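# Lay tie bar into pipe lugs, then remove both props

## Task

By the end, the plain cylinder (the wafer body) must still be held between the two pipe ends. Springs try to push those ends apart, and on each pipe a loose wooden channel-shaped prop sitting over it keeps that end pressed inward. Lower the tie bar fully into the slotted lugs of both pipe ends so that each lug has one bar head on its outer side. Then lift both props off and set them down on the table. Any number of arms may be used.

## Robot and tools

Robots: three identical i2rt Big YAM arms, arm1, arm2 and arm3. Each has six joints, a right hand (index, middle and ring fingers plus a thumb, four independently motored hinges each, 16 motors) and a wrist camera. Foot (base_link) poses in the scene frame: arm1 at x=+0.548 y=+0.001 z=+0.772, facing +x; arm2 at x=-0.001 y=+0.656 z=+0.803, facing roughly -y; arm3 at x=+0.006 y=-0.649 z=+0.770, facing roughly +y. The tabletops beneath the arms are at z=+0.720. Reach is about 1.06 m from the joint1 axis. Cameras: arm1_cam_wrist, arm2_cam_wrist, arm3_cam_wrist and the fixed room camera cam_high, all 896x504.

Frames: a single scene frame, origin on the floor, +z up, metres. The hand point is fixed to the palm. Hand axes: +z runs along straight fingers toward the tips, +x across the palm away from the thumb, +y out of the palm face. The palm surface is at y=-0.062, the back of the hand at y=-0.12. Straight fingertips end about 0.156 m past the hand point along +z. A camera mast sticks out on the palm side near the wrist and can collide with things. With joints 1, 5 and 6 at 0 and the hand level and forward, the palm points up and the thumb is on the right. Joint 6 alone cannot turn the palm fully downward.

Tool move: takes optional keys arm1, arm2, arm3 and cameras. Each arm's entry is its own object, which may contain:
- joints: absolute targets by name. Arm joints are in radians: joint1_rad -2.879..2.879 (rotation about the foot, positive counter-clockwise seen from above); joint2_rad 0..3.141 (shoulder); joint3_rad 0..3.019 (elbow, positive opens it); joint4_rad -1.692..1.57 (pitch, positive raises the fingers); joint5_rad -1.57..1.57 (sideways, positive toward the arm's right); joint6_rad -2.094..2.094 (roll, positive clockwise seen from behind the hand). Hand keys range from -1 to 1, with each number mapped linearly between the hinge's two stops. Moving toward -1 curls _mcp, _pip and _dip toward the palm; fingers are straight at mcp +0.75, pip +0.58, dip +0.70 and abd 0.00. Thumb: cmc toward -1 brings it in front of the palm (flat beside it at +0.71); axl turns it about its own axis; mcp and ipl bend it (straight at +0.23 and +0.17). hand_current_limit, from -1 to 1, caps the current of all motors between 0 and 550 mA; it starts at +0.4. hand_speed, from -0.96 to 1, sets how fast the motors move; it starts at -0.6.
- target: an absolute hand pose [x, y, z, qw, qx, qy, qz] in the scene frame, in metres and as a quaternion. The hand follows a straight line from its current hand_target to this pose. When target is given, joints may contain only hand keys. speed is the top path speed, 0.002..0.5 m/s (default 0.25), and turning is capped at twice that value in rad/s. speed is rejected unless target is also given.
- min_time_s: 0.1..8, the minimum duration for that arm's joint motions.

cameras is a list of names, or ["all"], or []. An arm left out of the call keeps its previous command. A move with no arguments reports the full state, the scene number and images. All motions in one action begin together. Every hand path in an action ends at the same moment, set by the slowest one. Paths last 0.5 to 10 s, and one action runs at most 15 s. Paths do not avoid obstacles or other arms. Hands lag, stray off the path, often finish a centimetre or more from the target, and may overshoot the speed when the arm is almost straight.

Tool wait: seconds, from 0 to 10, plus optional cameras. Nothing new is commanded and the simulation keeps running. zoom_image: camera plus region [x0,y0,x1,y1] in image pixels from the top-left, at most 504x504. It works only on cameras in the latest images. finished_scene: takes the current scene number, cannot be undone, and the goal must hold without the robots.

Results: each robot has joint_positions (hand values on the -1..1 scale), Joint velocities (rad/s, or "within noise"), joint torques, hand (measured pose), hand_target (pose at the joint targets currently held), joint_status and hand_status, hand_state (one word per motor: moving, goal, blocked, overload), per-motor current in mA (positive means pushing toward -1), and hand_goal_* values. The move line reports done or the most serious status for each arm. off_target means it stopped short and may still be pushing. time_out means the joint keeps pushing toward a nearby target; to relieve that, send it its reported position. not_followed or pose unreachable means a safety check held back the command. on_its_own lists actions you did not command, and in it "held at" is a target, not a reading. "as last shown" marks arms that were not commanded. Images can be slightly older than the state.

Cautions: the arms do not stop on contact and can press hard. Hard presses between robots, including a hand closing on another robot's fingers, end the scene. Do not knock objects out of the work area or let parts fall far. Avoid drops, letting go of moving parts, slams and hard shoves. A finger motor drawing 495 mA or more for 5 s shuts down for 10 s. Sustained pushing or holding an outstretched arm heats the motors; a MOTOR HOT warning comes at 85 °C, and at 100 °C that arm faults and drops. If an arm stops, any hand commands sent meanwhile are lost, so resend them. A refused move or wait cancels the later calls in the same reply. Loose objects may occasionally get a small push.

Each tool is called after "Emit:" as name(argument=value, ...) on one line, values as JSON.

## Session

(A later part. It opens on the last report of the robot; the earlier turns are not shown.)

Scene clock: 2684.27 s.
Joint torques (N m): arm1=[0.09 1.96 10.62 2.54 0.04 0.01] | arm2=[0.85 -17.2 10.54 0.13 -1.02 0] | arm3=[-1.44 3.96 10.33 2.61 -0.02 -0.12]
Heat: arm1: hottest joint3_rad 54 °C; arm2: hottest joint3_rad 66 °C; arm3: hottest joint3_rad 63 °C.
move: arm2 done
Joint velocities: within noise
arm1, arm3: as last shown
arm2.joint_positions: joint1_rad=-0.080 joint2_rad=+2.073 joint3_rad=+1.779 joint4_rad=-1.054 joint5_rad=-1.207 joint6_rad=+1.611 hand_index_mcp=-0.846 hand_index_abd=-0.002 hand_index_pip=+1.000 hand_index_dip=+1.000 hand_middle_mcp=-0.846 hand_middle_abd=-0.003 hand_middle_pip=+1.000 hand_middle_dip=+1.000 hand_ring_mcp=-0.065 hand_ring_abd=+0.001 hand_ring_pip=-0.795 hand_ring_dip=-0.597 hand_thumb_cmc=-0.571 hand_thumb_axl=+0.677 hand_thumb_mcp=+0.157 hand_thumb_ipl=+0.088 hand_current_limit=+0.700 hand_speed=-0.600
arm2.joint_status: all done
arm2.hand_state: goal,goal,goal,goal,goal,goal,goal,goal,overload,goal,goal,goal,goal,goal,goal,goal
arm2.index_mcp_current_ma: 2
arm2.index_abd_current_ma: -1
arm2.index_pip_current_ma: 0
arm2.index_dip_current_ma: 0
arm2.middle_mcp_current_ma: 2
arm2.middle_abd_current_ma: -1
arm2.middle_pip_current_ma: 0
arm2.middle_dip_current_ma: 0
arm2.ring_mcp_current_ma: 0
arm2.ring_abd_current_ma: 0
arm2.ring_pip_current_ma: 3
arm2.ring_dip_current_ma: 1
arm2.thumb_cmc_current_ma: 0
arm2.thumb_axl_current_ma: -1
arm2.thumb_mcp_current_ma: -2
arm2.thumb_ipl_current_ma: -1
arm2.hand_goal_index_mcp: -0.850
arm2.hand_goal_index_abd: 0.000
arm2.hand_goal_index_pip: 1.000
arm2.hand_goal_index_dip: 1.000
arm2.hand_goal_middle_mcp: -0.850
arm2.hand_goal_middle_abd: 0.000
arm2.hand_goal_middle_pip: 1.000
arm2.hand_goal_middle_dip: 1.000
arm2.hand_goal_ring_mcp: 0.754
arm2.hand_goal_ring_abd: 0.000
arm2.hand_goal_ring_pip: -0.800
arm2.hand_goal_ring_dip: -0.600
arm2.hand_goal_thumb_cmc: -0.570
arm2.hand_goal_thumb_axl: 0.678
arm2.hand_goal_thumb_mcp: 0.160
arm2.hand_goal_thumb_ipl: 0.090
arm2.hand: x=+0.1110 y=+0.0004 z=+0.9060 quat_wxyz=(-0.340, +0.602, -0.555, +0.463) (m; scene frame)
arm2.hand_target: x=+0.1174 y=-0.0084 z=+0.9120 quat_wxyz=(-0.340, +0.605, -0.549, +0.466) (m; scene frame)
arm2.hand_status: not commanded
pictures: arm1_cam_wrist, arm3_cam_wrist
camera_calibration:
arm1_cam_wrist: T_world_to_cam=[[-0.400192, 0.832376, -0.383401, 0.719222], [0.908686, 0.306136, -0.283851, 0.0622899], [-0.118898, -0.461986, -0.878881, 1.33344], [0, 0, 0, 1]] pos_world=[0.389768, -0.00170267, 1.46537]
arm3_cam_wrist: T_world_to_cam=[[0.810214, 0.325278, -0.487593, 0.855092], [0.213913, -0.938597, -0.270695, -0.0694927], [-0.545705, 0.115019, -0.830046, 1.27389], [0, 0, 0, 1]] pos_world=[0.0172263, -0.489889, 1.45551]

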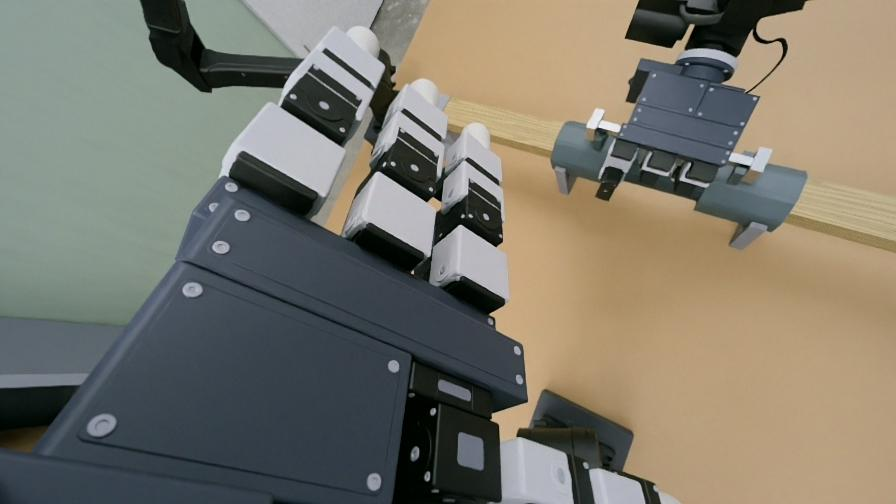

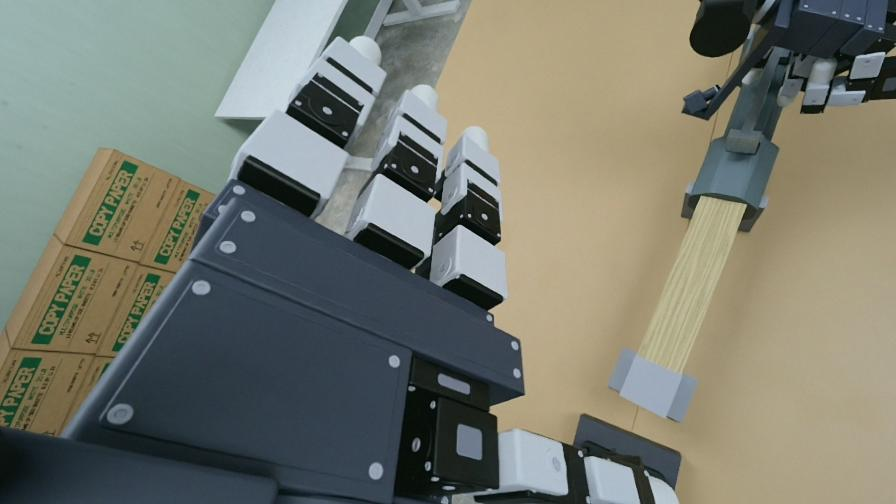

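Emit:
move(arm2={"joints":{"hand_thumb_mcp":0.112,"hand_thumb_ipl":0.035}}, cameras=["arm1_cam_wrist","arm3_cam_wrist"])

Emit:
zoom_image(camera="arm3_cam_wrist", region=[710, 60, 800, 170])

Emit:
zoom_image(camera="arm1_cam_wrist", region=[715, 110, 795, 190])

Scene clock: 2698.87 s.
Joint torques (N m): arm1=[0.38 2.02 11.06 2.59 0.05 -0.03] | arm2=[0.85 -17.08 10.52 0.09 -1.02 0] | arm3=[-1.49 3.96 10.4 2.55 -0.01 -0.13]
Heat: arm1: hottest joint3_rad 54 °C; arm2: hottest joint3_rad 67 °C; arm3: hottest joint3_rad 63 °C.
move: arm2 off_target
Joint velocities: within noise
arm1, arm3: as last shown
arm2.joint_positions: joint1_rad=-0.080 joint2_rad=+2.073 joint3_rad=+1.779 joint4_rad=-1.054 joint5_rad=-1.207 joint6_rad=+1.611 hand_index_mcp=-0.846 hand_index_abd=-0.002 hand_index_pip=+1.000 hand_index_dip=+1.000 hand_middle_mcp=-0.846 hand_middle_abd=-0.003 hand_middle_pip=+1.000 hand_middle_dip=+1.000 hand_ring_mcp=-0.065 hand_ring_abd=+0.001 hand_ring_pip=-0.795 hand_ring_dip=-0.597 hand_thumb_cmc=-0.571 hand_thumb_axl=+0.677 hand_thumb_mcp=+0.138 hand_thumb_ipl=+0.053 hand_current_limit=+0.700 hand_speed=-0.600
arm2.joint_status: hand_thumb_mcp off_target (ended at +0.138, target +0.112); the others done
arm2.hand_state: goal,goal,goal,goal,goal,goal,goal,goal,overload,goal,goal,goal,goal,goal,blocked,goal
arm2.index_mcp_current_ma: 2
arm2.index_abd_current_ma: -1
arm2.index_pip_current_ma: 0
arm2.index_dip_current_ma: 0
arm2.middle_mcp_current_ma: 2
arm2.middle_abd_current_ma: -1
arm2.middle_pip_current_ma: 0
arm2.middle_dip_current_ma: 0
arm2.ring_mcp_current_ma: 0
arm2.ring_abd_current_ma: 0
arm2.ring_pip_current_ma: 3
arm2.ring_dip_current_ma: 1
arm2.thumb_cmc_current_ma: 0
arm2.thumb_axl_current_ma: -1
arm2.thumb_mcp_current_ma: 52
arm2.thumb_ipl_current_ma: 30
arm2.hand_goal_index_mcp: -0.850
arm2.hand_goal_index_abd: 0.000
arm2.hand_goal_index_pip: 1.000
arm2.hand_goal_index_dip: 1.000
arm2.hand_goal_middle_mcp: -0.850
arm2.hand_goal_middle_abd: 0.000
arm2.hand_goal_middle_pip: 1.000
arm2.hand_goal_middle_dip: 1.000
arm2.hand_goal_ring_mcp: 0.754
arm2.hand_goal_ring_abd: 0.000
arm2.hand_goal_ring_pip: -0.800
arm2.hand_goal_ring_dip: -0.600
arm2.hand_goal_thumb_cmc: -0.570
arm2.hand_goal_thumb_axl: 0.678
arm2.hand_goal_thumb_mcp: 0.112
arm2.hand_goal_thumb_ipl: 0.036
arm2.hand: x=+0.1110 y=+0.0004 z=+0.9060 quat_wxyz=(-0.340, +0.602, -0.555, +0.463) (m; scene frame)
arm2.hand_target: x=+0.1174 y=-0.0084 z=+0.9120 quat_wxyz=(-0.340, +0.605, -0.549, +0.466) (m; scene frame)
arm2.hand_status: not commanded
pictures: arm1_cam_wrist, arm3_cam_wrist
camera_calibration:
arm1_cam_wrist: T_world_to_cam=[[-0.400192, 0.832376, -0.383401, 0.719222], [0.908686, 0.306136, -0.283851, 0.0622899], [-0.118898, -0.461986, -0.878881, 1.33344], [0, 0, 0, 1]] pos_world=[0.389768, -0.00170267, 1.46537]
arm3_cam_wrist: T_world_to_cam=[[0.810214, 0.325278, -0.487593, 0.855092], [0.213913, -0.938597, -0.270695, -0.0694927], [-0.545705, 0.115019, -0.830046, 1.27389], [0, 0, 0, 1]] pos_world=[0.0172263, -0.489889, 1.45551]

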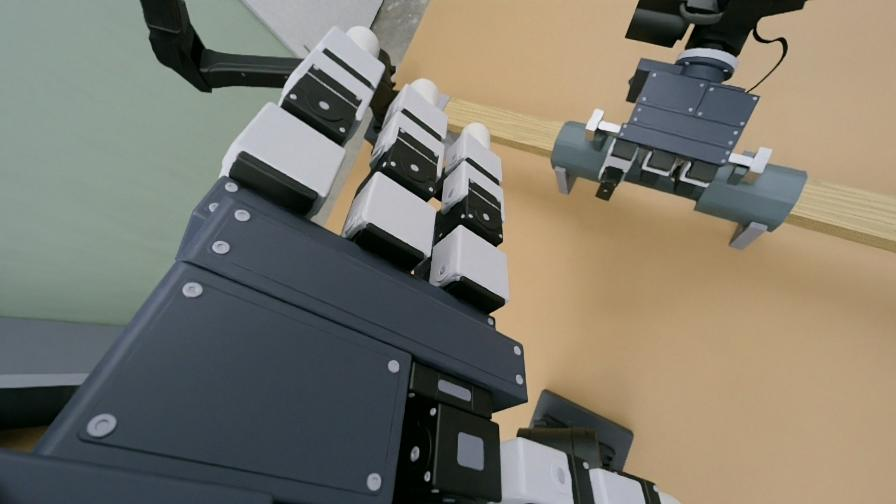

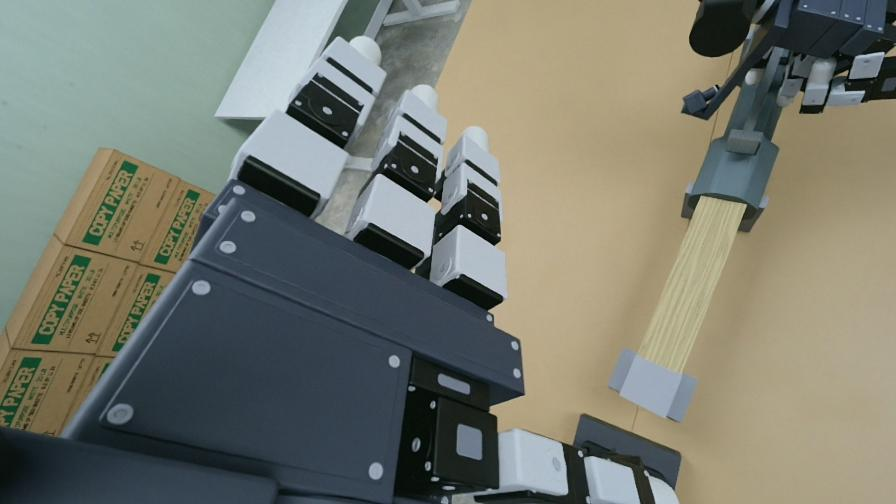

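Scaled by 4.582 from the camera's 896x504 image, which has a finer 1280x720 frame.

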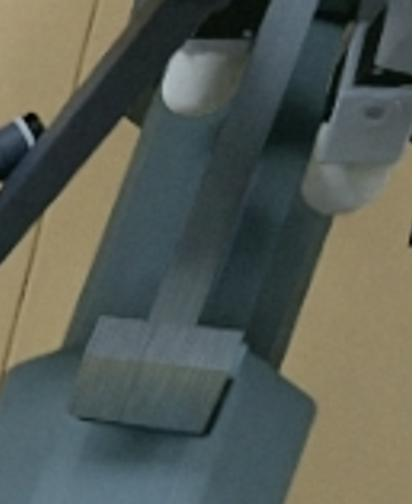

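Scaled by 6.300 from the camera's 896x504 image, which has a finer 1280x720 frame.

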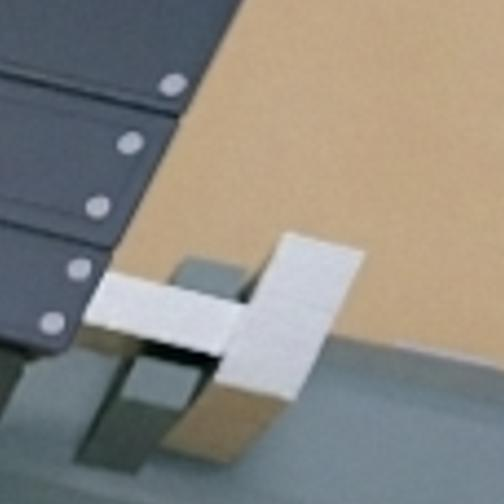

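Emit:
move(arm2={"joints":{"hand_thumb_mcp":0.085,"hand_thumb_ipl":0.015}}, cameras=["arm1_cam_wrist","arm3_cam_wrist"])

Emit:
zoom_image(camera="arm3_cam_wrist", region=[710, 60, 800, 170])

Emit:
zoom_image(camera="arm1_cam_wrist", region=[715, 110, 795, 190])

Scene clock: 2706.50 s.
Joint torques (N m): arm1=[-0.62 1.61 10.63 2.93 -0.04 -0.04] | arm2=[0.85 -17.2 10.47 0.1 -1.07 0] | arm3=[-1.38 4.01 10.35 2.58 -0.01 -0.13]
Heat: arm1: hottest joint3_rad 54 °C; arm2: hottest joint3_rad 67 °C; arm3: hottest joint3_rad 63 °C.
move: arm2 off_target
Joint velocities: within noise
arm1.joint_positions: joint1_rad=+0.487 joint2_rad=+0.529 joint3_rad=+1.363 joint4_rad=-1.256 joint5_rad=-0.064 joint6_rad=+1.052 hand_index_mcp=+0.755 hand_index_abd=+0.001 hand_index_pip=+0.577 hand_index_dip=+0.696 hand_middle_mcp=+0.755 hand_middle_abd=+0.001 hand_middle_pip=+0.577 hand_middle_dip=+0.696 hand_ring_mcp=+0.756 hand_ring_abd=+0.001 hand_ring_pip=+0.577 hand_ring_dip=+0.696 hand_thumb_cmc=+0.715 hand_thumb_axl=+0.677 hand_thumb_mcp=+0.226 hand_thumb_ipl=+0.168 hand_current_limit=+0.400 hand_speed=-0.600
arm1.joint_status: not commanded
arm1.hand_state: goal,goal,goal,goal,goal,goal,goal,goal,goal,goal,goal,goal,goal,goal,goal,goal
arm1.index_mcp_current_ma: 3
arm1.index_abd_current_ma: 1
arm1.index_pip_current_ma: 1
arm1.index_dip_current_ma: 0
arm1.middle_mcp_current_ma: 3
arm1.middle_abd_current_ma: 1
arm1.middle_pip_current_ma: 1
arm1.middle_dip_current_ma: 0
arm1.ring_mcp_current_ma: 3
arm1.ring_abd_current_ma: 1
arm1.ring_pip_current_ma: 1
arm1.ring_dip_current_ma: 0
arm1.thumb_cmc_current_ma: 2
arm1.thumb_axl_current_ma: -2
arm1.thumb_mcp_current_ma: 0
arm1.thumb_ipl_current_ma: -1
arm1.hand_goal_index_mcp: 0.754
arm1.hand_goal_index_abd: 0.000
arm1.hand_goal_index_pip: 0.576
arm1.hand_goal_index_dip: 0.696
arm1.hand_goal_middle_mcp: 0.754
arm1.hand_goal_middle_abd: 0.000
arm1.hand_goal_middle_pip: 0.576
arm1.hand_goal_middle_dip: 0.696
arm1.hand_goal_ring_mcp: 0.754
arm1.hand_goal_ring_abd: 0.000
arm1.hand_goal_ring_pip: 0.576
arm1.hand_goal_ring_dip: 0.696
arm1.hand_goal_thumb_cmc: 0.714
arm1.hand_goal_thumb_axl: 0.678
arm1.hand_goal_thumb_mcp: 0.226
arm1.hand_goal_thumb_ipl: 0.168
arm1.hand: x=+0.3154 y=-0.0379 z=+1.3528 quat_wxyz=(-0.544, -0.418, +0.727, -0.017) (m; scene frame)
arm1.hand_target: x=+0.3197 y=-0.0388 z=+1.3622 quat_wxyz=(-0.554, -0.419, +0.719, -0.020) (m; scene frame)
arm1.hand_status: not commanded
arm2.joint_positions: joint1_rad=-0.080 joint2_rad=+2.074 joint3_rad=+1.779 joint4_rad=-1.054 joint5_rad=-1.206 joint6_rad=+1.611 hand_index_mcp=-0.846 hand_index_abd=-0.002 hand_index_pip=+1.000 hand_index_dip=+1.000 hand_middle_mcp=-0.846 hand_middle_abd=-0.003 hand_middle_pip=+1.000 hand_middle_dip=+1.000 hand_ring_mcp=-0.065 hand_ring_abd=+0.001 hand_ring_pip=-0.795 hand_ring_dip=-0.597 hand_thumb_cmc=-0.569 hand_thumb_axl=+0.677 hand_thumb_mcp=+0.117 hand_thumb_ipl=+0.035 hand_current_limit=+0.700 hand_speed=-0.600
arm2.joint_status: hand_thumb_mcp off_target (ended at +0.117, target +0.085); the others done
arm2.hand_state: goal,goal,goal,goal,goal,goal,goal,goal,overload,goal,goal,goal,goal,goal,blocked,goal
arm2.index_mcp_current_ma: 2
arm2.index_abd_current_ma: -1
arm2.index_pip_current_ma: 0
arm2.index_dip_current_ma: 0
arm2.middle_mcp_current_ma: 2
arm2.middle_abd_current_ma: -1
arm2.middle_pip_current_ma: 0
arm2.middle_dip_current_ma: 0
arm2.ring_mcp_current_ma: 0
arm2.ring_abd_current_ma: 0
arm2.ring_pip_current_ma: 3
arm2.ring_dip_current_ma: 1
arm2.thumb_cmc_current_ma: 0
arm2.thumb_axl_current_ma: -1
arm2.thumb_mcp_current_ma: 68
arm2.thumb_ipl_current_ma: 35
arm2.hand_goal_index_mcp: -0.850
arm2.hand_goal_index_abd: 0.000
arm2.hand_goal_index_pip: 1.000
arm2.hand_goal_index_dip: 1.000
arm2.hand_goal_middle_mcp: -0.850
arm2.hand_goal_middle_abd: 0.000
arm2.hand_goal_middle_pip: 1.000
arm2.hand_goal_middle_dip: 1.000
arm2.hand_goal_ring_mcp: 0.754
arm2.hand_goal_ring_abd: 0.000
arm2.hand_goal_ring_pip: -0.800
arm2.hand_goal_ring_dip: -0.600
arm2.hand_goal_thumb_cmc: -0.570
arm2.hand_goal_thumb_axl: 0.678
arm2.hand_goal_thumb_mcp: 0.086
arm2.hand_goal_thumb_ipl: 0.016
arm2.hand: x=+0.1108 y=+0.0004 z=+0.9051 quat_wxyz=(-0.340, +0.602, -0.555, +0.463) (m; scene frame)
arm2.hand_target: x=+0.1174 y=-0.0084 z=+0.9118 quat_wxyz=(-0.340, +0.605, -0.549, +0.466) (m; scene frame)
arm2.hand_status: not commanded
arm3: as last shown
pictures: arm1_cam_wrist, arm3_cam_wrist
camera_calibration:
arm1_cam_wrist: T_world_to_cam=[[-0.400192, 0.832376, -0.383401, 0.719222], [0.908686, 0.306136, -0.283851, 0.0622899], [-0.118898, -0.461986, -0.878881, 1.33344], [0, 0, 0, 1]] pos_world=[0.389768, -0.00170267, 1.46537]
arm3_cam_wrist: T_world_to_cam=[[0.810214, 0.325278, -0.487593, 0.855092], [0.213913, -0.938597, -0.270695, -0.0694927], [-0.545705, 0.115019, -0.830046, 1.27389], [0, 0, 0, 1]] pos_world=[0.0172263, -0.489889, 1.45551]

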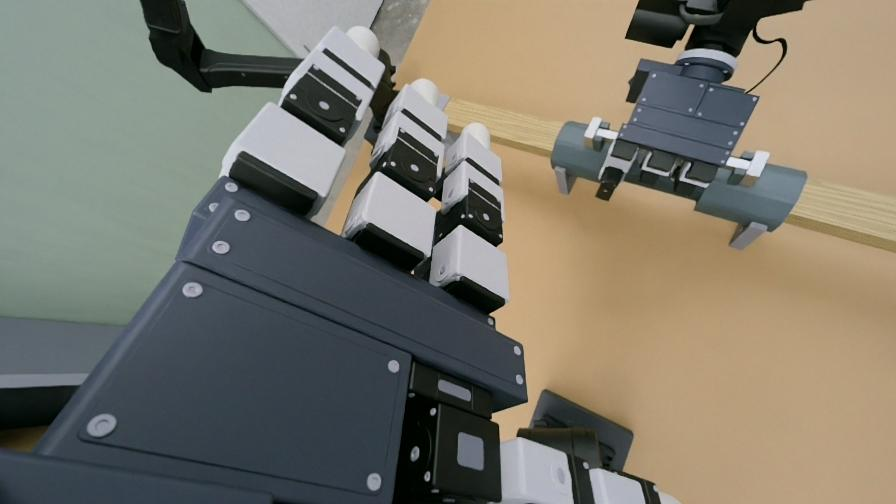

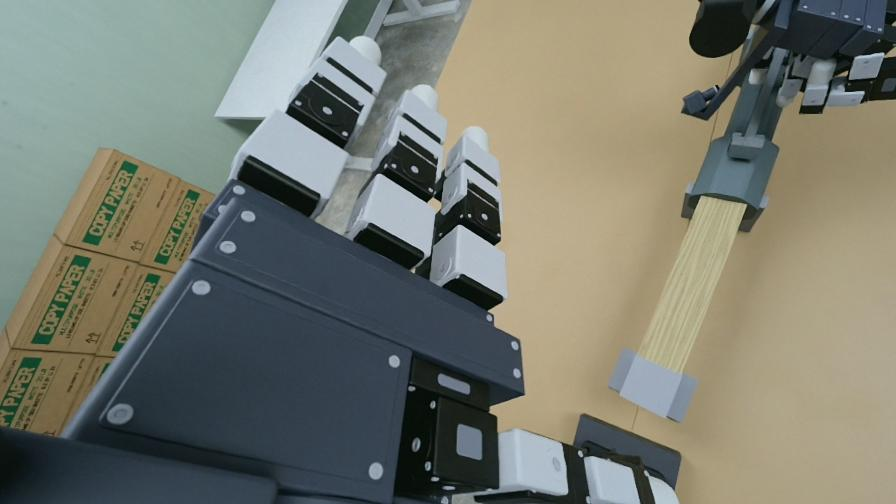

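Scaled by 4.582 from the camera's 896x504 image, which has a finer 1280x720 frame.

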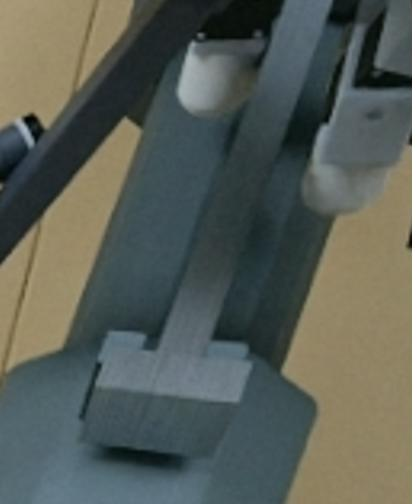

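Scaled by 6.300 from the camera's 896x504 image, which has a finer 1280x720 frame.

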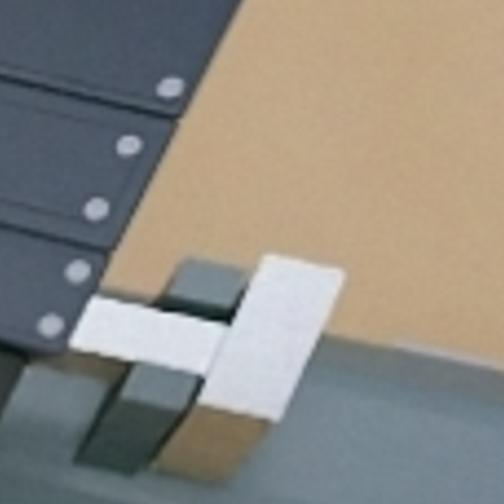

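Emit:
move(cameras=["all"])

Emit:
zoom_image(camera="arm1_cam_wrist", region=[660, 60, 860, 260])

Emit:
zoom_image(camera="arm3_cam_wrist", region=[690, 40, 850, 200])

Emit:
zoom_image(camera="cam_high", region=[340, 200, 500, 360])

Scene clock: 2753.07 s.
Joint torques (N m): arm1=[0.32 1.85 10.35 2.97 0.09 -0.09] | arm2=[0.85 -17.08 10.48 0.09 -1.07 0] | arm3=[-1.49 4.01 10.36 2.56 -0.01 -0.13]
Heat: arm1: hottest joint3_rad 54 °C; arm2: hottest joint3_rad 70 °C; arm3: hottest joint3_rad 63 °C.
Joint velocities: within noise
arm1.joint_positions: joint1_rad=+0.487 joint2_rad=+0.529 joint3_rad=+1.363 joint4_rad=-1.256 joint5_rad=-0.064 joint6_rad=+1.052 hand_index_mcp=+0.755 hand_index_abd=+0.001 hand_index_pip=+0.577 hand_index_dip=+0.696 hand_middle_mcp=+0.755 hand_middle_abd=+0.001 hand_middle_pip=+0.577 hand_middle_dip=+0.696 hand_ring_mcp=+0.756 hand_ring_abd=+0.001 hand_ring_pip=+0.577 hand_ring_dip=+0.696 hand_thumb_cmc=+0.715 hand_thumb_axl=+0.677 hand_thumb_mcp=+0.226 hand_thumb_ipl=+0.168 hand_current_limit=+0.400 hand_speed=-0.600
arm1.joint_status: not commanded
arm1.hand_state: goal,goal,goal,goal,goal,goal,goal,goal,goal,goal,goal,goal,goal,goal,goal,goal
arm1.index_mcp_current_ma: 3
arm1.index_abd_current_ma: 1
arm1.index_pip_current_ma: 1
arm1.index_dip_current_ma: 0
arm1.middle_mcp_current_ma: 3
arm1.middle_abd_current_ma: 1
arm1.middle_pip_current_ma: 1
arm1.middle_dip_current_ma: 0
arm1.ring_mcp_current_ma: 3
arm1.ring_abd_current_ma: 1
arm1.ring_pip_current_ma: 1
arm1.ring_dip_current_ma: 0
arm1.thumb_cmc_current_ma: 2
arm1.thumb_axl_current_ma: -2
arm1.thumb_mcp_current_ma: 0
arm1.thumb_ipl_current_ma: -1
arm1.hand_goal_index_mcp: 0.754
arm1.hand_goal_index_abd: 0.000
arm1.hand_goal_index_pip: 0.576
arm1.hand_goal_index_dip: 0.696
arm1.hand_goal_middle_mcp: 0.754
arm1.hand_goal_middle_abd: 0.000
arm1.hand_goal_middle_pip: 0.576
arm1.hand_goal_middle_dip: 0.696
arm1.hand_goal_ring_mcp: 0.754
arm1.hand_goal_ring_abd: 0.000
arm1.hand_goal_ring_pip: 0.576
arm1.hand_goal_ring_dip: 0.696
arm1.hand_goal_thumb_cmc: 0.714
arm1.hand_goal_thumb_axl: 0.678
arm1.hand_goal_thumb_mcp: 0.226
arm1.hand_goal_thumb_ipl: 0.168
arm1.hand: x=+0.3154 y=-0.0379 z=+1.3528 quat_wxyz=(-0.544, -0.418, +0.727, -0.017) (m; scene frame)
arm1.hand_target: x=+0.3197 y=-0.0388 z=+1.3622 quat_wxyz=(-0.554, -0.419, +0.719, -0.020) (m; scene frame)
arm1.hand_status: not commanded
arm2.joint_positions: joint1_rad=-0.080 joint2_rad=+2.074 joint3_rad=+1.779 joint4_rad=-1.054 joint5_rad=-1.206 joint6_rad=+1.611 hand_index_mcp=-0.846 hand_index_abd=-0.002 hand_index_pip=+1.000 hand_index_dip=+1.000 hand_middle_mcp=-0.846 hand_middle_abd=-0.003 hand_middle_pip=+1.000 hand_middle_dip=+1.000 hand_ring_mcp=-0.065 hand_ring_abd=+0.001 hand_ring_pip=-0.795 hand_ring_dip=-0.597 hand_thumb_cmc=-0.569 hand_thumb_axl=+0.677 hand_thumb_mcp=+0.117 hand_thumb_ipl=+0.035 hand_current_limit=+0.700 hand_speed=-0.600
arm2.joint_status: hand_thumb_mcp off_target (ended at +0.117, target +0.085); the others done
arm2.hand_state: goal,goal,goal,goal,goal,goal,goal,goal,overload,goal,goal,goal,goal,goal,blocked,goal
arm2.index_mcp_current_ma: 2
arm2.index_abd_current_ma: -1
arm2.index_pip_current_ma: 0
arm2.index_dip_current_ma: 0
arm2.middle_mcp_current_ma: 2
arm2.middle_abd_current_ma: -1
arm2.middle_pip_current_ma: 0
arm2.middle_dip_current_ma: 0
arm2.ring_mcp_current_ma: 0
arm2.ring_abd_current_ma: 0
arm2.ring_pip_current_ma: 3
arm2.ring_dip_current_ma: 1
arm2.thumb_cmc_current_ma: 0
arm2.thumb_axl_current_ma: -1
arm2.thumb_mcp_current_ma: 68
arm2.thumb_ipl_current_ma: 35
arm2.hand_goal_index_mcp: -0.850
arm2.hand_goal_index_abd: 0.000
arm2.hand_goal_index_pip: 1.000
arm2.hand_goal_index_dip: 1.000
arm2.hand_goal_middle_mcp: -0.850
arm2.hand_goal_middle_abd: 0.000
arm2.hand_goal_middle_pip: 1.000
arm2.hand_goal_middle_dip: 1.000
arm2.hand_goal_ring_mcp: 0.754
arm2.hand_goal_ring_abd: 0.000
arm2.hand_goal_ring_pip: -0.800
arm2.hand_goal_ring_dip: -0.600
arm2.hand_goal_thumb_cmc: -0.570
arm2.hand_goal_thumb_axl: 0.678
arm2.hand_goal_thumb_mcp: 0.086
arm2.hand_goal_thumb_ipl: 0.016
arm2.hand: x=+0.1108 y=+0.0004 z=+0.9051 quat_wxyz=(-0.340, +0.602, -0.555, +0.463) (m; scene frame)
arm2.hand_target: x=+0.1174 y=-0.0084 z=+0.9118 quat_wxyz=(-0.340, +0.605, -0.549, +0.466) (m; scene frame)
arm2.hand_status: not commanded
arm3.joint_positions: joint1_rad=+0.443 joint2_rad=+0.524 joint3_rad=+1.325 joint4_rad=-1.149 joint5_rad=-0.043 joint6_rad=+1.166 hand_index_mcp=+0.754 hand_index_abd=+0.001 hand_index_pip=+0.577 hand_index_dip=+0.696 hand_middle_mcp=+0.754 hand_middle_abd=+0.001 hand_middle_pip=+0.577 hand_middle_dip=+0.696 hand_ring_mcp=+0.754 hand_ring_abd=+0.001 hand_ring_pip=+0.577 hand_ring_dip=+0.696 hand_thumb_cmc=+0.714 hand_thumb_axl=+0.677 hand_thumb_mcp=+0.226 hand_thumb_ipl=+0.168 hand_current_limit=+0.400 hand_speed=-0.600
arm3.joint_status: not commanded
arm3.hand_state: goal,goal,goal,goal,goal,goal,goal,goal,goal,goal,goal,goal,goal,goal,goal,goal
arm3.index_mcp_current_ma: 0
arm3.index_abd_current_ma: 0
arm3.index_pip_current_ma: 0
arm3.index_dip_current_ma: 0
arm3.middle_mcp_current_ma: 0
arm3.middle_abd_current_ma: 0
arm3.middle_pip_current_ma: 0
arm3.middle_dip_current_ma: 0
arm3.ring_mcp_current_ma: 0
arm3.ring_abd_current_ma: 0
arm3.ring_pip_current_ma: 0
arm3.ring_dip_current_ma: 0
arm3.thumb_cmc_current_ma: 0
arm3.thumb_axl_current_ma: 0
arm3.thumb_mcp_current_ma: 0
arm3.thumb_ipl_current_ma: 0
arm3.hand_goal_index_mcp: 0.754
arm3.hand_goal_index_abd: 0.000
arm3.hand_goal_index_pip: 0.576
arm3.hand_goal_index_dip: 0.696
arm3.hand_goal_middle_mcp: 0.754
arm3.hand_goal_middle_abd: 0.000
arm3.hand_goal_middle_pip: 0.576
arm3.hand_goal_middle_dip: 0.696
arm3.hand_goal_ring_mcp: 0.754
arm3.hand_goal_ring_abd: 0.000
arm3.hand_goal_ring_pip: 0.576
arm3.hand_goal_ring_dip: 0.696
arm3.hand_goal_thumb_cmc: 0.714
arm3.hand_goal_thumb_axl: 0.678
arm3.hand_goal_thumb_mcp: 0.226
arm3.hand_goal_thumb_ipl: 0.168
arm3.hand: x=-0.0297 y=-0.4101 z=+1.3519 quat_wxyz=(-0.439, +0.259, +0.773, +0.379) (m; scene frame)
arm3.hand_target: x=-0.0277 y=-0.4139 z=+1.3638 quat_wxyz=(-0.447, +0.257, +0.765, +0.386) (m; scene frame)
arm3.hand_status: not commanded
pictures: arm1_cam_wrist, arm2_cam_wrist, arm3_cam_wrist, cam_high
camera_calibration:
arm1_cam_wrist: T_world_to_cam=[[-0.400192, 0.832376, -0.383401, 0.719222], [0.908686, 0.306136, -0.283851, 0.0622899], [-0.118898, -0.461986, -0.878881, 1.33344], [0, 0, 0, 1]] pos_world=[0.389768, -0.00170267, 1.46537]
arm2_cam_wrist: T_world_to_cam=[[-0.179851, 0.649838, -0.738488, 0.723823], [-0.526872, 0.570332, 0.630181, -0.567759], [0.830698, 0.502427, 0.239807, -0.185821], [0, 0, 0, 1]] pos_world=[-0.0145949, -0.0531958, 0.936886]
arm3_cam_wrist: T_world_to_cam=[[0.810214, 0.325278, -0.487593, 0.855092], [0.213913, -0.938597, -0.270695, -0.0694927], [-0.545705, 0.115019, -0.830046, 1.27389], [0, 0, 0, 1]] pos_world=[0.0172263, -0.489889, 1.45551]

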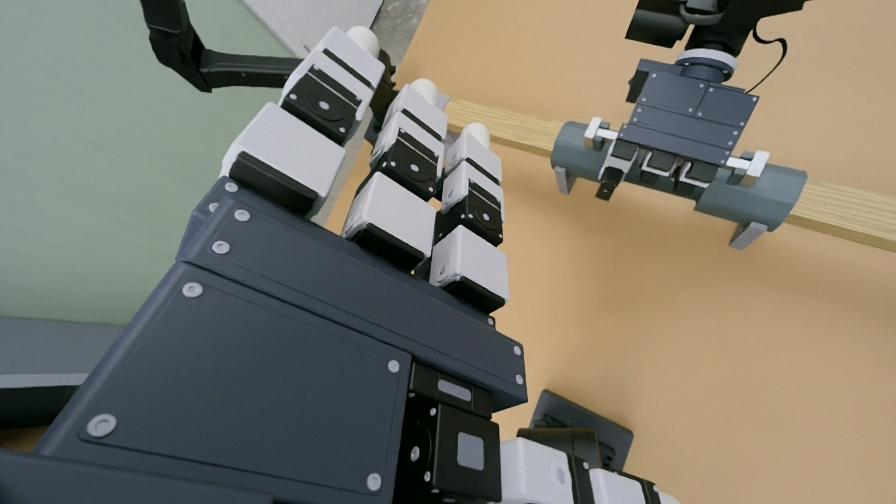

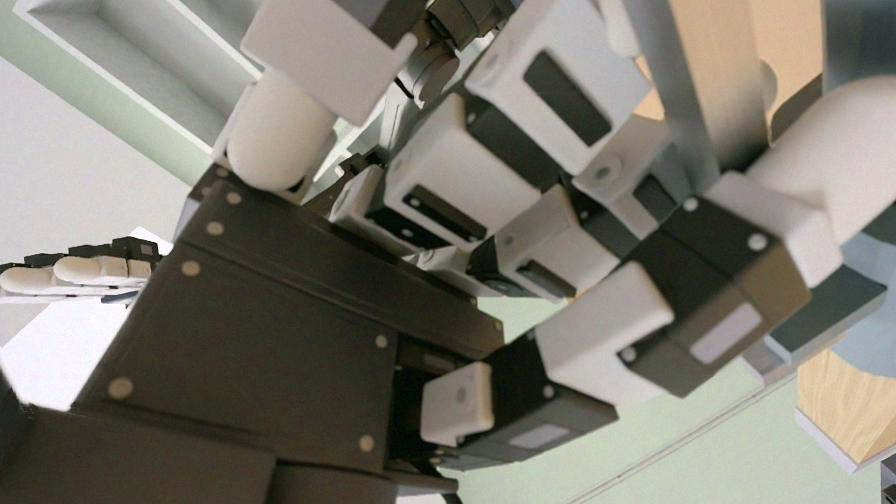

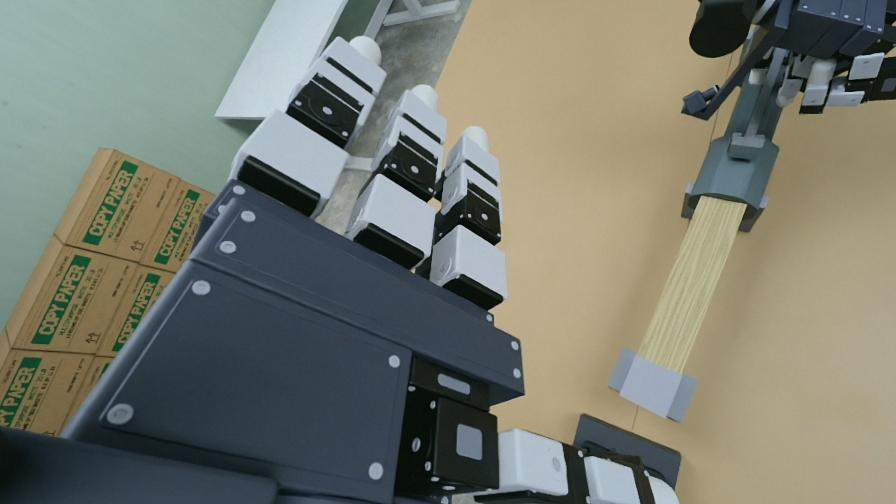

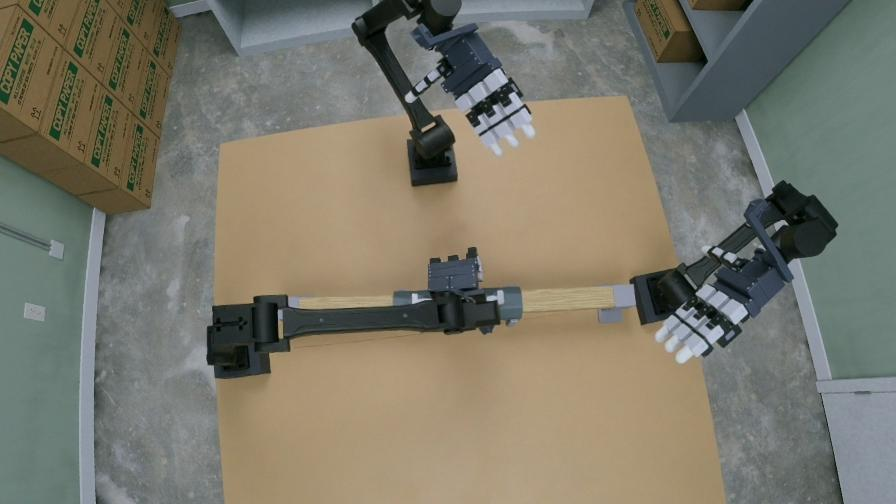

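Scaled by 2.520 from the camera's 896x504 image, which has a finer 1280x720 frame.

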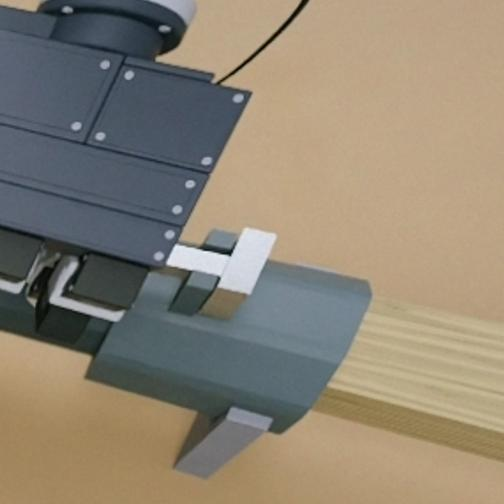

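Scaled by 3.150 from the camera's 896x504 image, which has a finer 1280x720 frame.

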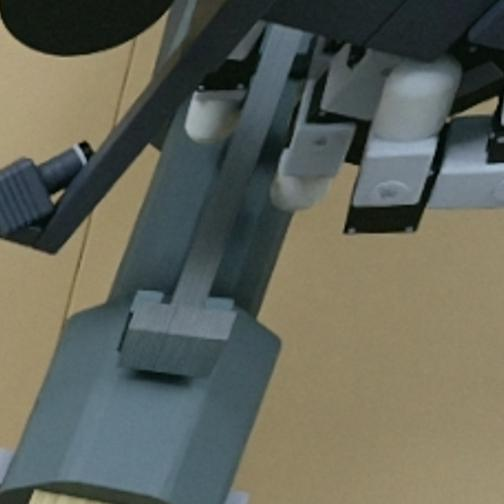

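Scaled by 3.150 from the camera's 896x504 image, which has a finer 1280x720 frame.

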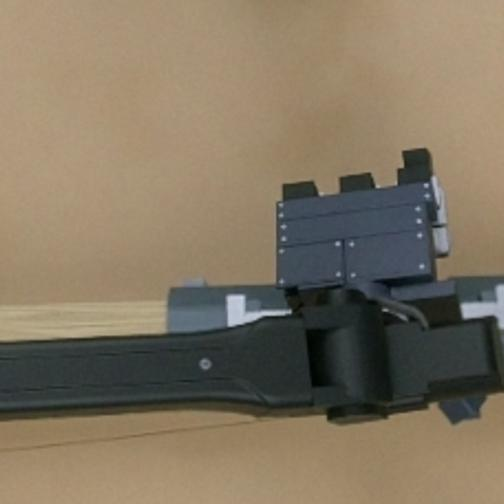

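Emit:
move(arm2={"joints":{"hand_thumb_mcp":0.22,"hand_thumb_ipl":0.16,"hand_index_mcp":-0.78,"hand_middle_mcp":-0.78}})

Emit:
move(arm2={"target":[0.108,-0.002,0.96,-0.34134,0.60539,-0.54906,0.46536],"speed":0.06})

Emit:
move(arm2={"target":[0.108,0.002,1.03,-0.34134,0.60539,-0.54906,0.46536],"speed":0.08}, cameras=["all"])

Emit:
zoom_image(camera="arm1_cam_wrist", region=[540, 100, 820, 260])

Emit:
zoom_image(camera="arm3_cam_wrist", region=[690, 40, 850, 200])

Scene clock: 2770.97 s.
Joint torques (N m): arm1=[-0.56 2.43 10.67 3.03 0.05 -0.07] | arm2=[0.85 -16.79 10.51 0.09 -1.01 0] | arm3=[-1.44 3.96 10.37 2.56 -0.01 -0.13]
Heat: arm1: hottest joint3_rad 54 °C; arm2: hottest joint3_rad 70 °C; arm3: hottest joint3_rad 63 °C.
move: arm2 done
Joint velocities: within noise
arm1, arm3: as last shown
arm2.joint_positions: joint1_rad=-0.079 joint2_rad=+2.074 joint3_rad=+1.779 joint4_rad=-1.054 joint5_rad=-1.208 joint6_rad=+1.611 hand_index_mcp=-0.778 hand_index_abd=-0.002 hand_index_pip=+1.000 hand_index_dip=+1.000 hand_middle_mcp=-0.778 hand_middle_abd=-0.003 hand_middle_pip=+1.000 hand_middle_dip=+1.000 hand_ring_mcp=-0.065 hand_ring_abd=+0.001 hand_ring_pip=-0.795 hand_ring_dip=-0.597 hand_thumb_cmc=-0.569 hand_thumb_axl=+0.677 hand_thumb_mcp=+0.216 hand_thumb_ipl=+0.157 hand_current_limit=+0.700 hand_speed=-0.600
arm2.joint_status: all done
arm2.hand_state: goal,goal,goal,goal,goal,goal,goal,goal,overload,goal,goal,goal,goal,goal,goal,goal
arm2.index_mcp_current_ma: 1
arm2.index_abd_current_ma: -1
arm2.index_pip_current_ma: 0
arm2.index_dip_current_ma: 0
arm2.middle_mcp_current_ma: 1
arm2.middle_abd_current_ma: -1
arm2.middle_pip_current_ma: 0
arm2.middle_dip_current_ma: 0
arm2.ring_mcp_current_ma: 0
arm2.ring_abd_current_ma: 0
arm2.ring_pip_current_ma: 3
arm2.ring_dip_current_ma: 1
arm2.thumb_cmc_current_ma: 0
arm2.thumb_axl_current_ma: -1
arm2.thumb_mcp_current_ma: -4
arm2.thumb_ipl_current_ma: -2
arm2.hand_goal_index_mcp: -0.780
arm2.hand_goal_index_abd: 0.000
arm2.hand_goal_index_pip: 1.000
arm2.hand_goal_index_dip: 1.000
arm2.hand_goal_middle_mcp: -0.780
arm2.hand_goal_middle_abd: 0.000
arm2.hand_goal_middle_pip: 1.000
arm2.hand_goal_middle_dip: 1.000
arm2.hand_goal_ring_mcp: 0.754
arm2.hand_goal_ring_abd: 0.000
arm2.hand_goal_ring_pip: -0.800
arm2.hand_goal_ring_dip: -0.600
arm2.hand_goal_thumb_cmc: -0.570
arm2.hand_goal_thumb_axl: 0.678
arm2.hand_goal_thumb_mcp: 0.220
arm2.hand_goal_thumb_ipl: 0.160
arm2.hand: x=+0.1115 y=+0.0006 z=+0.9053 quat_wxyz=(-0.341, +0.601, -0.555, +0.463) (m; scene frame)
arm2.hand_target: x=+0.1176 y=-0.0084 z=+0.9118 quat_wxyz=(-0.340, +0.605, -0.549, +0.466) (m; scene frame)
arm2.hand_status: not commanded
pictures: none

Scene clock: 2772.53 s.
Joint torques (N m): arm1=[0.91 1.67 10.95 2.69 -0.01 -0.08] | arm2=[-0.44 -20.01 11.41 0.03 -1.04 -0.23] | arm3=[-1.49 4.01 10.37 2.61 -0.01 -0.14]
Heat: arm1: hottest joint3_rad 54 °C; arm2: hottest joint3_rad 71 °C; arm3: hottest joint3_rad 63 °C.
move: arm2 off_target
Joint velocities: within noise
arm1, arm3: as last shown
arm2.joint_positions: joint1_rad=-0.079 joint2_rad=+2.069 joint3_rad=+1.824 joint4_rad=-1.198 joint5_rad=-1.211 joint6_rad=+1.586 hand_index_mcp=-0.778 hand_index_abd=-0.002 hand_index_pip=+1.000 hand_index_dip=+1.000 hand_middle_mcp=-0.778 hand_middle_abd=-0.003 hand_middle_pip=+1.000 hand_middle_dip=+1.000 hand_ring_mcp=-0.065 hand_ring_abd=+0.001 hand_ring_pip=-0.795 hand_ring_dip=-0.597 hand_thumb_cmc=-0.569 hand_thumb_axl=+0.677 hand_thumb_mcp=+0.216 hand_thumb_ipl=+0.157 hand_current_limit=+0.700 hand_speed=-0.600
arm2.joint_status: not commanded
arm2.hand_state: goal,goal,goal,goal,goal,goal,goal,goal,overload,goal,goal,goal,goal,goal,goal,goal
arm2.index_mcp_current_ma: 1
arm2.index_abd_current_ma: -1
arm2.index_pip_current_ma: 0
arm2.index_dip_current_ma: 0
arm2.middle_mcp_current_ma: 1
arm2.middle_abd_current_ma: -1
arm2.middle_pip_current_ma: 0
arm2.middle_dip_current_ma: 0
arm2.ring_mcp_current_ma: 0
arm2.ring_abd_current_ma: 0
arm2.ring_pip_current_ma: 3
arm2.ring_dip_current_ma: 1
arm2.thumb_cmc_current_ma: 0
arm2.thumb_axl_current_ma: -1
arm2.thumb_mcp_current_ma: -4
arm2.thumb_ipl_current_ma: -2
arm2.hand_goal_index_mcp: -0.780
arm2.hand_goal_index_abd: 0.000
arm2.hand_goal_index_pip: 1.000
arm2.hand_goal_index_dip: 1.000
arm2.hand_goal_middle_mcp: -0.780
arm2.hand_goal_middle_abd: 0.000
arm2.hand_goal_middle_pip: 1.000
arm2.hand_goal_middle_dip: 1.000
arm2.hand_goal_ring_mcp: 0.754
arm2.hand_goal_ring_abd: 0.000
arm2.hand_goal_ring_pip: -0.800
arm2.hand_goal_ring_dip: -0.600
arm2.hand_goal_thumb_cmc: -0.570
arm2.hand_goal_thumb_axl: 0.678
arm2.hand_goal_thumb_mcp: 0.220
arm2.hand_goal_thumb_ipl: 0.160
arm2.hand: x=+0.1119 y=+0.0151 z=+0.9239 quat_wxyz=(-0.365, +0.591, -0.567, +0.443) (m; scene frame)
arm2.hand_target: x=+0.1081 y=+0.0000 z=+0.9602 quat_wxyz=(-0.341, +0.605, -0.549, +0.465) (m; scene frame)
arm2.hand_status: off_target (0.040 m and 4.6 deg from the pose sent, 0.055 m and 0.8 deg at the start)
pictures: none

Scene clock: 2774.27 s.
Joint torques (N m): arm1=[0.32 2.2 10.91 2.63 0.01 -0.12] | arm2=[-0.32 -19.37 11.71 -0.08 -1.04 -0.14] | arm3=[-1.44 3.9 10.36 2.61 -0.01 -0.13]
Heat: arm1: hottest joint3_rad 54 °C; arm2: hottest joint3_rad 71 °C; arm3: hottest joint3_rad 63 °C.
move: arm2 off_target
Joint velocities: within noise
arm1, arm3: as last shown
arm2.joint_positions: joint1_rad=-0.079 joint2_rad=+2.032 joint3_rad=+1.955 joint4_rad=-1.360 joint5_rad=-1.211 joint6_rad=+1.585 hand_index_mcp=-0.778 hand_index_abd=-0.002 hand_index_pip=+1.000 hand_index_dip=+1.000 hand_middle_mcp=-0.778 hand_middle_abd=-0.003 hand_middle_pip=+1.000 hand_middle_dip=+1.000 hand_ring_mcp=-0.065 hand_ring_abd=+0.001 hand_ring_pip=-0.795 hand_ring_dip=-0.597 hand_thumb_cmc=-0.569 hand_thumb_axl=+0.677 hand_thumb_mcp=+0.216 hand_thumb_ipl=+0.157 hand_current_limit=+0.700 hand_speed=-0.600
arm2.joint_status: not commanded
arm2.hand_state: goal,goal,goal,goal,goal,goal,goal,goal,overload,goal,goal,goal,goal,goal,goal,goal
arm2.index_mcp_current_ma: 1
arm2.index_abd_current_ma: -1
arm2.index_pip_current_ma: 0
arm2.index_dip_current_ma: 0
arm2.middle_mcp_current_ma: 1
arm2.middle_abd_current_ma: -1
arm2.middle_pip_current_ma: 0
arm2.middle_dip_current_ma: 0
arm2.ring_mcp_current_ma: 0
arm2.ring_abd_current_ma: 0
arm2.ring_pip_current_ma: 3
arm2.ring_dip_current_ma: 1
arm2.thumb_cmc_current_ma: 0
arm2.thumb_axl_current_ma: -1
arm2.thumb_mcp_current_ma: -4
arm2.thumb_ipl_current_ma: -2
arm2.hand_goal_index_mcp: -0.780
arm2.hand_goal_index_abd: 0.000
arm2.hand_goal_index_pip: 1.000
arm2.hand_goal_index_dip: 1.000
arm2.hand_goal_middle_mcp: -0.780
arm2.hand_goal_middle_abd: 0.000
arm2.hand_goal_middle_pip: 1.000
arm2.hand_goal_middle_dip: 1.000
arm2.hand_goal_ring_mcp: 0.754
arm2.hand_goal_ring_abd: 0.000
arm2.hand_goal_ring_pip: -0.800
arm2.hand_goal_ring_dip: -0.600
arm2.hand_goal_thumb_cmc: -0.570
arm2.hand_goal_thumb_axl: 0.678
arm2.hand_goal_thumb_mcp: 0.220
arm2.hand_goal_thumb_ipl: 0.160
arm2.hand: x=+0.1113 y=+0.0144 z=+0.9963 quat_wxyz=(-0.363, +0.593, -0.565, +0.445) (m; scene frame)
arm2.hand_target: x=+0.1081 y=+0.0039 z=+1.0299 quat_wxyz=(-0.341, +0.605, -0.549, +0.465) (m; scene frame)
arm2.hand_status: off_target (0.036 m and 4.2 deg from the pose sent, 0.107 m and 4.6 deg at the start)
pictures: arm1_cam_wrist, arm2_cam_wrist, arm3_cam_wrist, cam_high
camera_calibration:
arm1_cam_wrist: T_world_to_cam=[[-0.400192, 0.832376, -0.383401, 0.719222], [0.908686, 0.306136, -0.283851, 0.0622899], [-0.118898, -0.461986, -0.878881, 1.33344], [0, 0, 0, 1]] pos_world=[0.389768, -0.00170267, 1.46537]
arm2_cam_wrist: T_world_to_cam=[[-0.183994, 0.69305, -0.697014, 0.740697], [-0.535689, 0.523852, 0.662281, -0.663306], [0.824126, 0.495238, 0.274874, -0.249268], [0, 0, 0, 1]] pos_world=[-0.0136142, -0.042419, 1.02409]
arm3_cam_wrist: T_world_to_cam=[[0.810214, 0.325278, -0.487593, 0.855092], [0.213913, -0.938597, -0.270695, -0.0694927], [-0.545705, 0.115019, -0.830046, 1.27389], [0, 0, 0, 1]] pos_world=[0.0172263, -0.489889, 1.45551]

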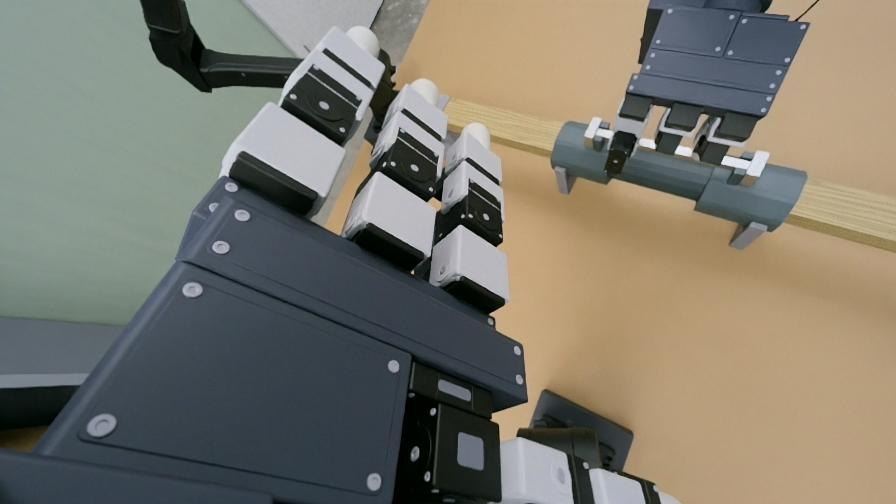

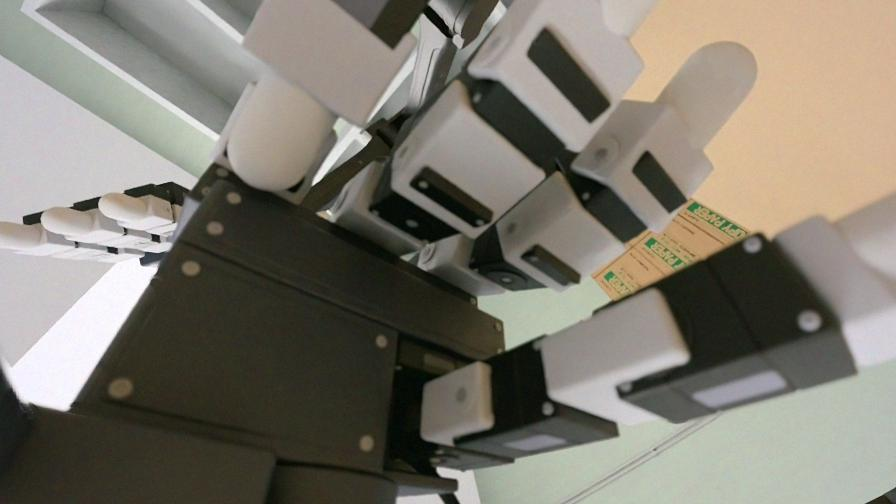

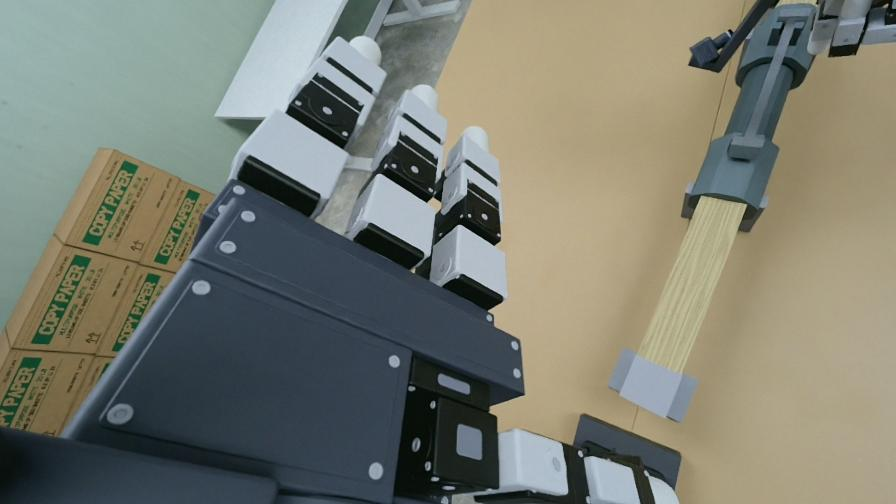

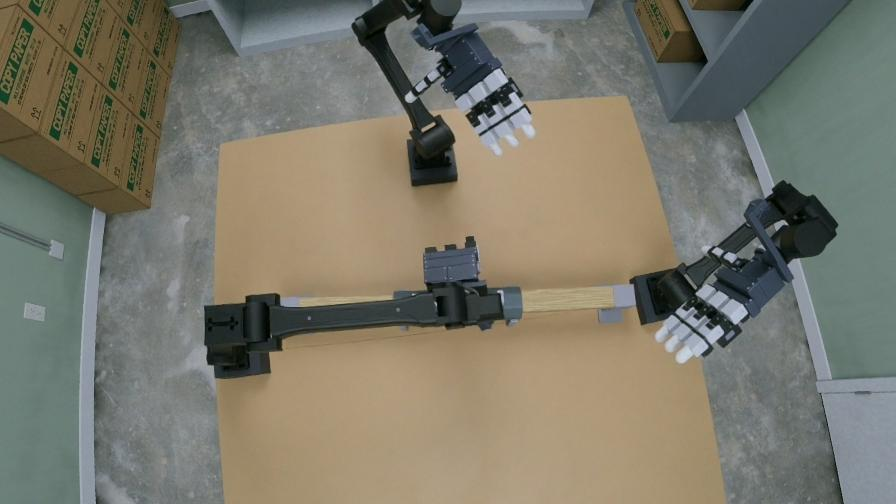

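Scaled by 1.800 from the camera's 896x504 image, which has a finer 1280x720 frame.

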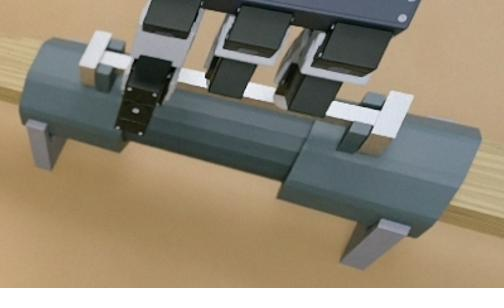

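Scaled by 3.150 from the camera's 896x504 image, which has a finer 1280x720 frame.

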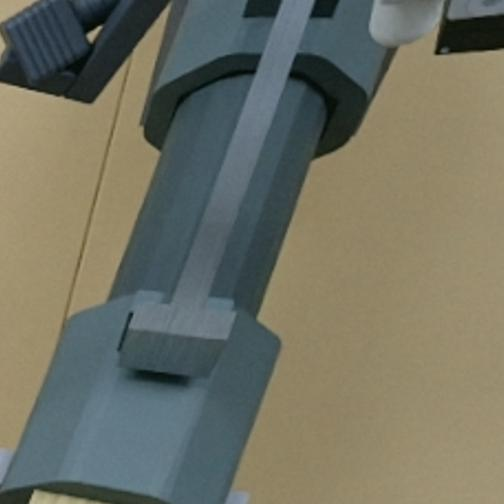

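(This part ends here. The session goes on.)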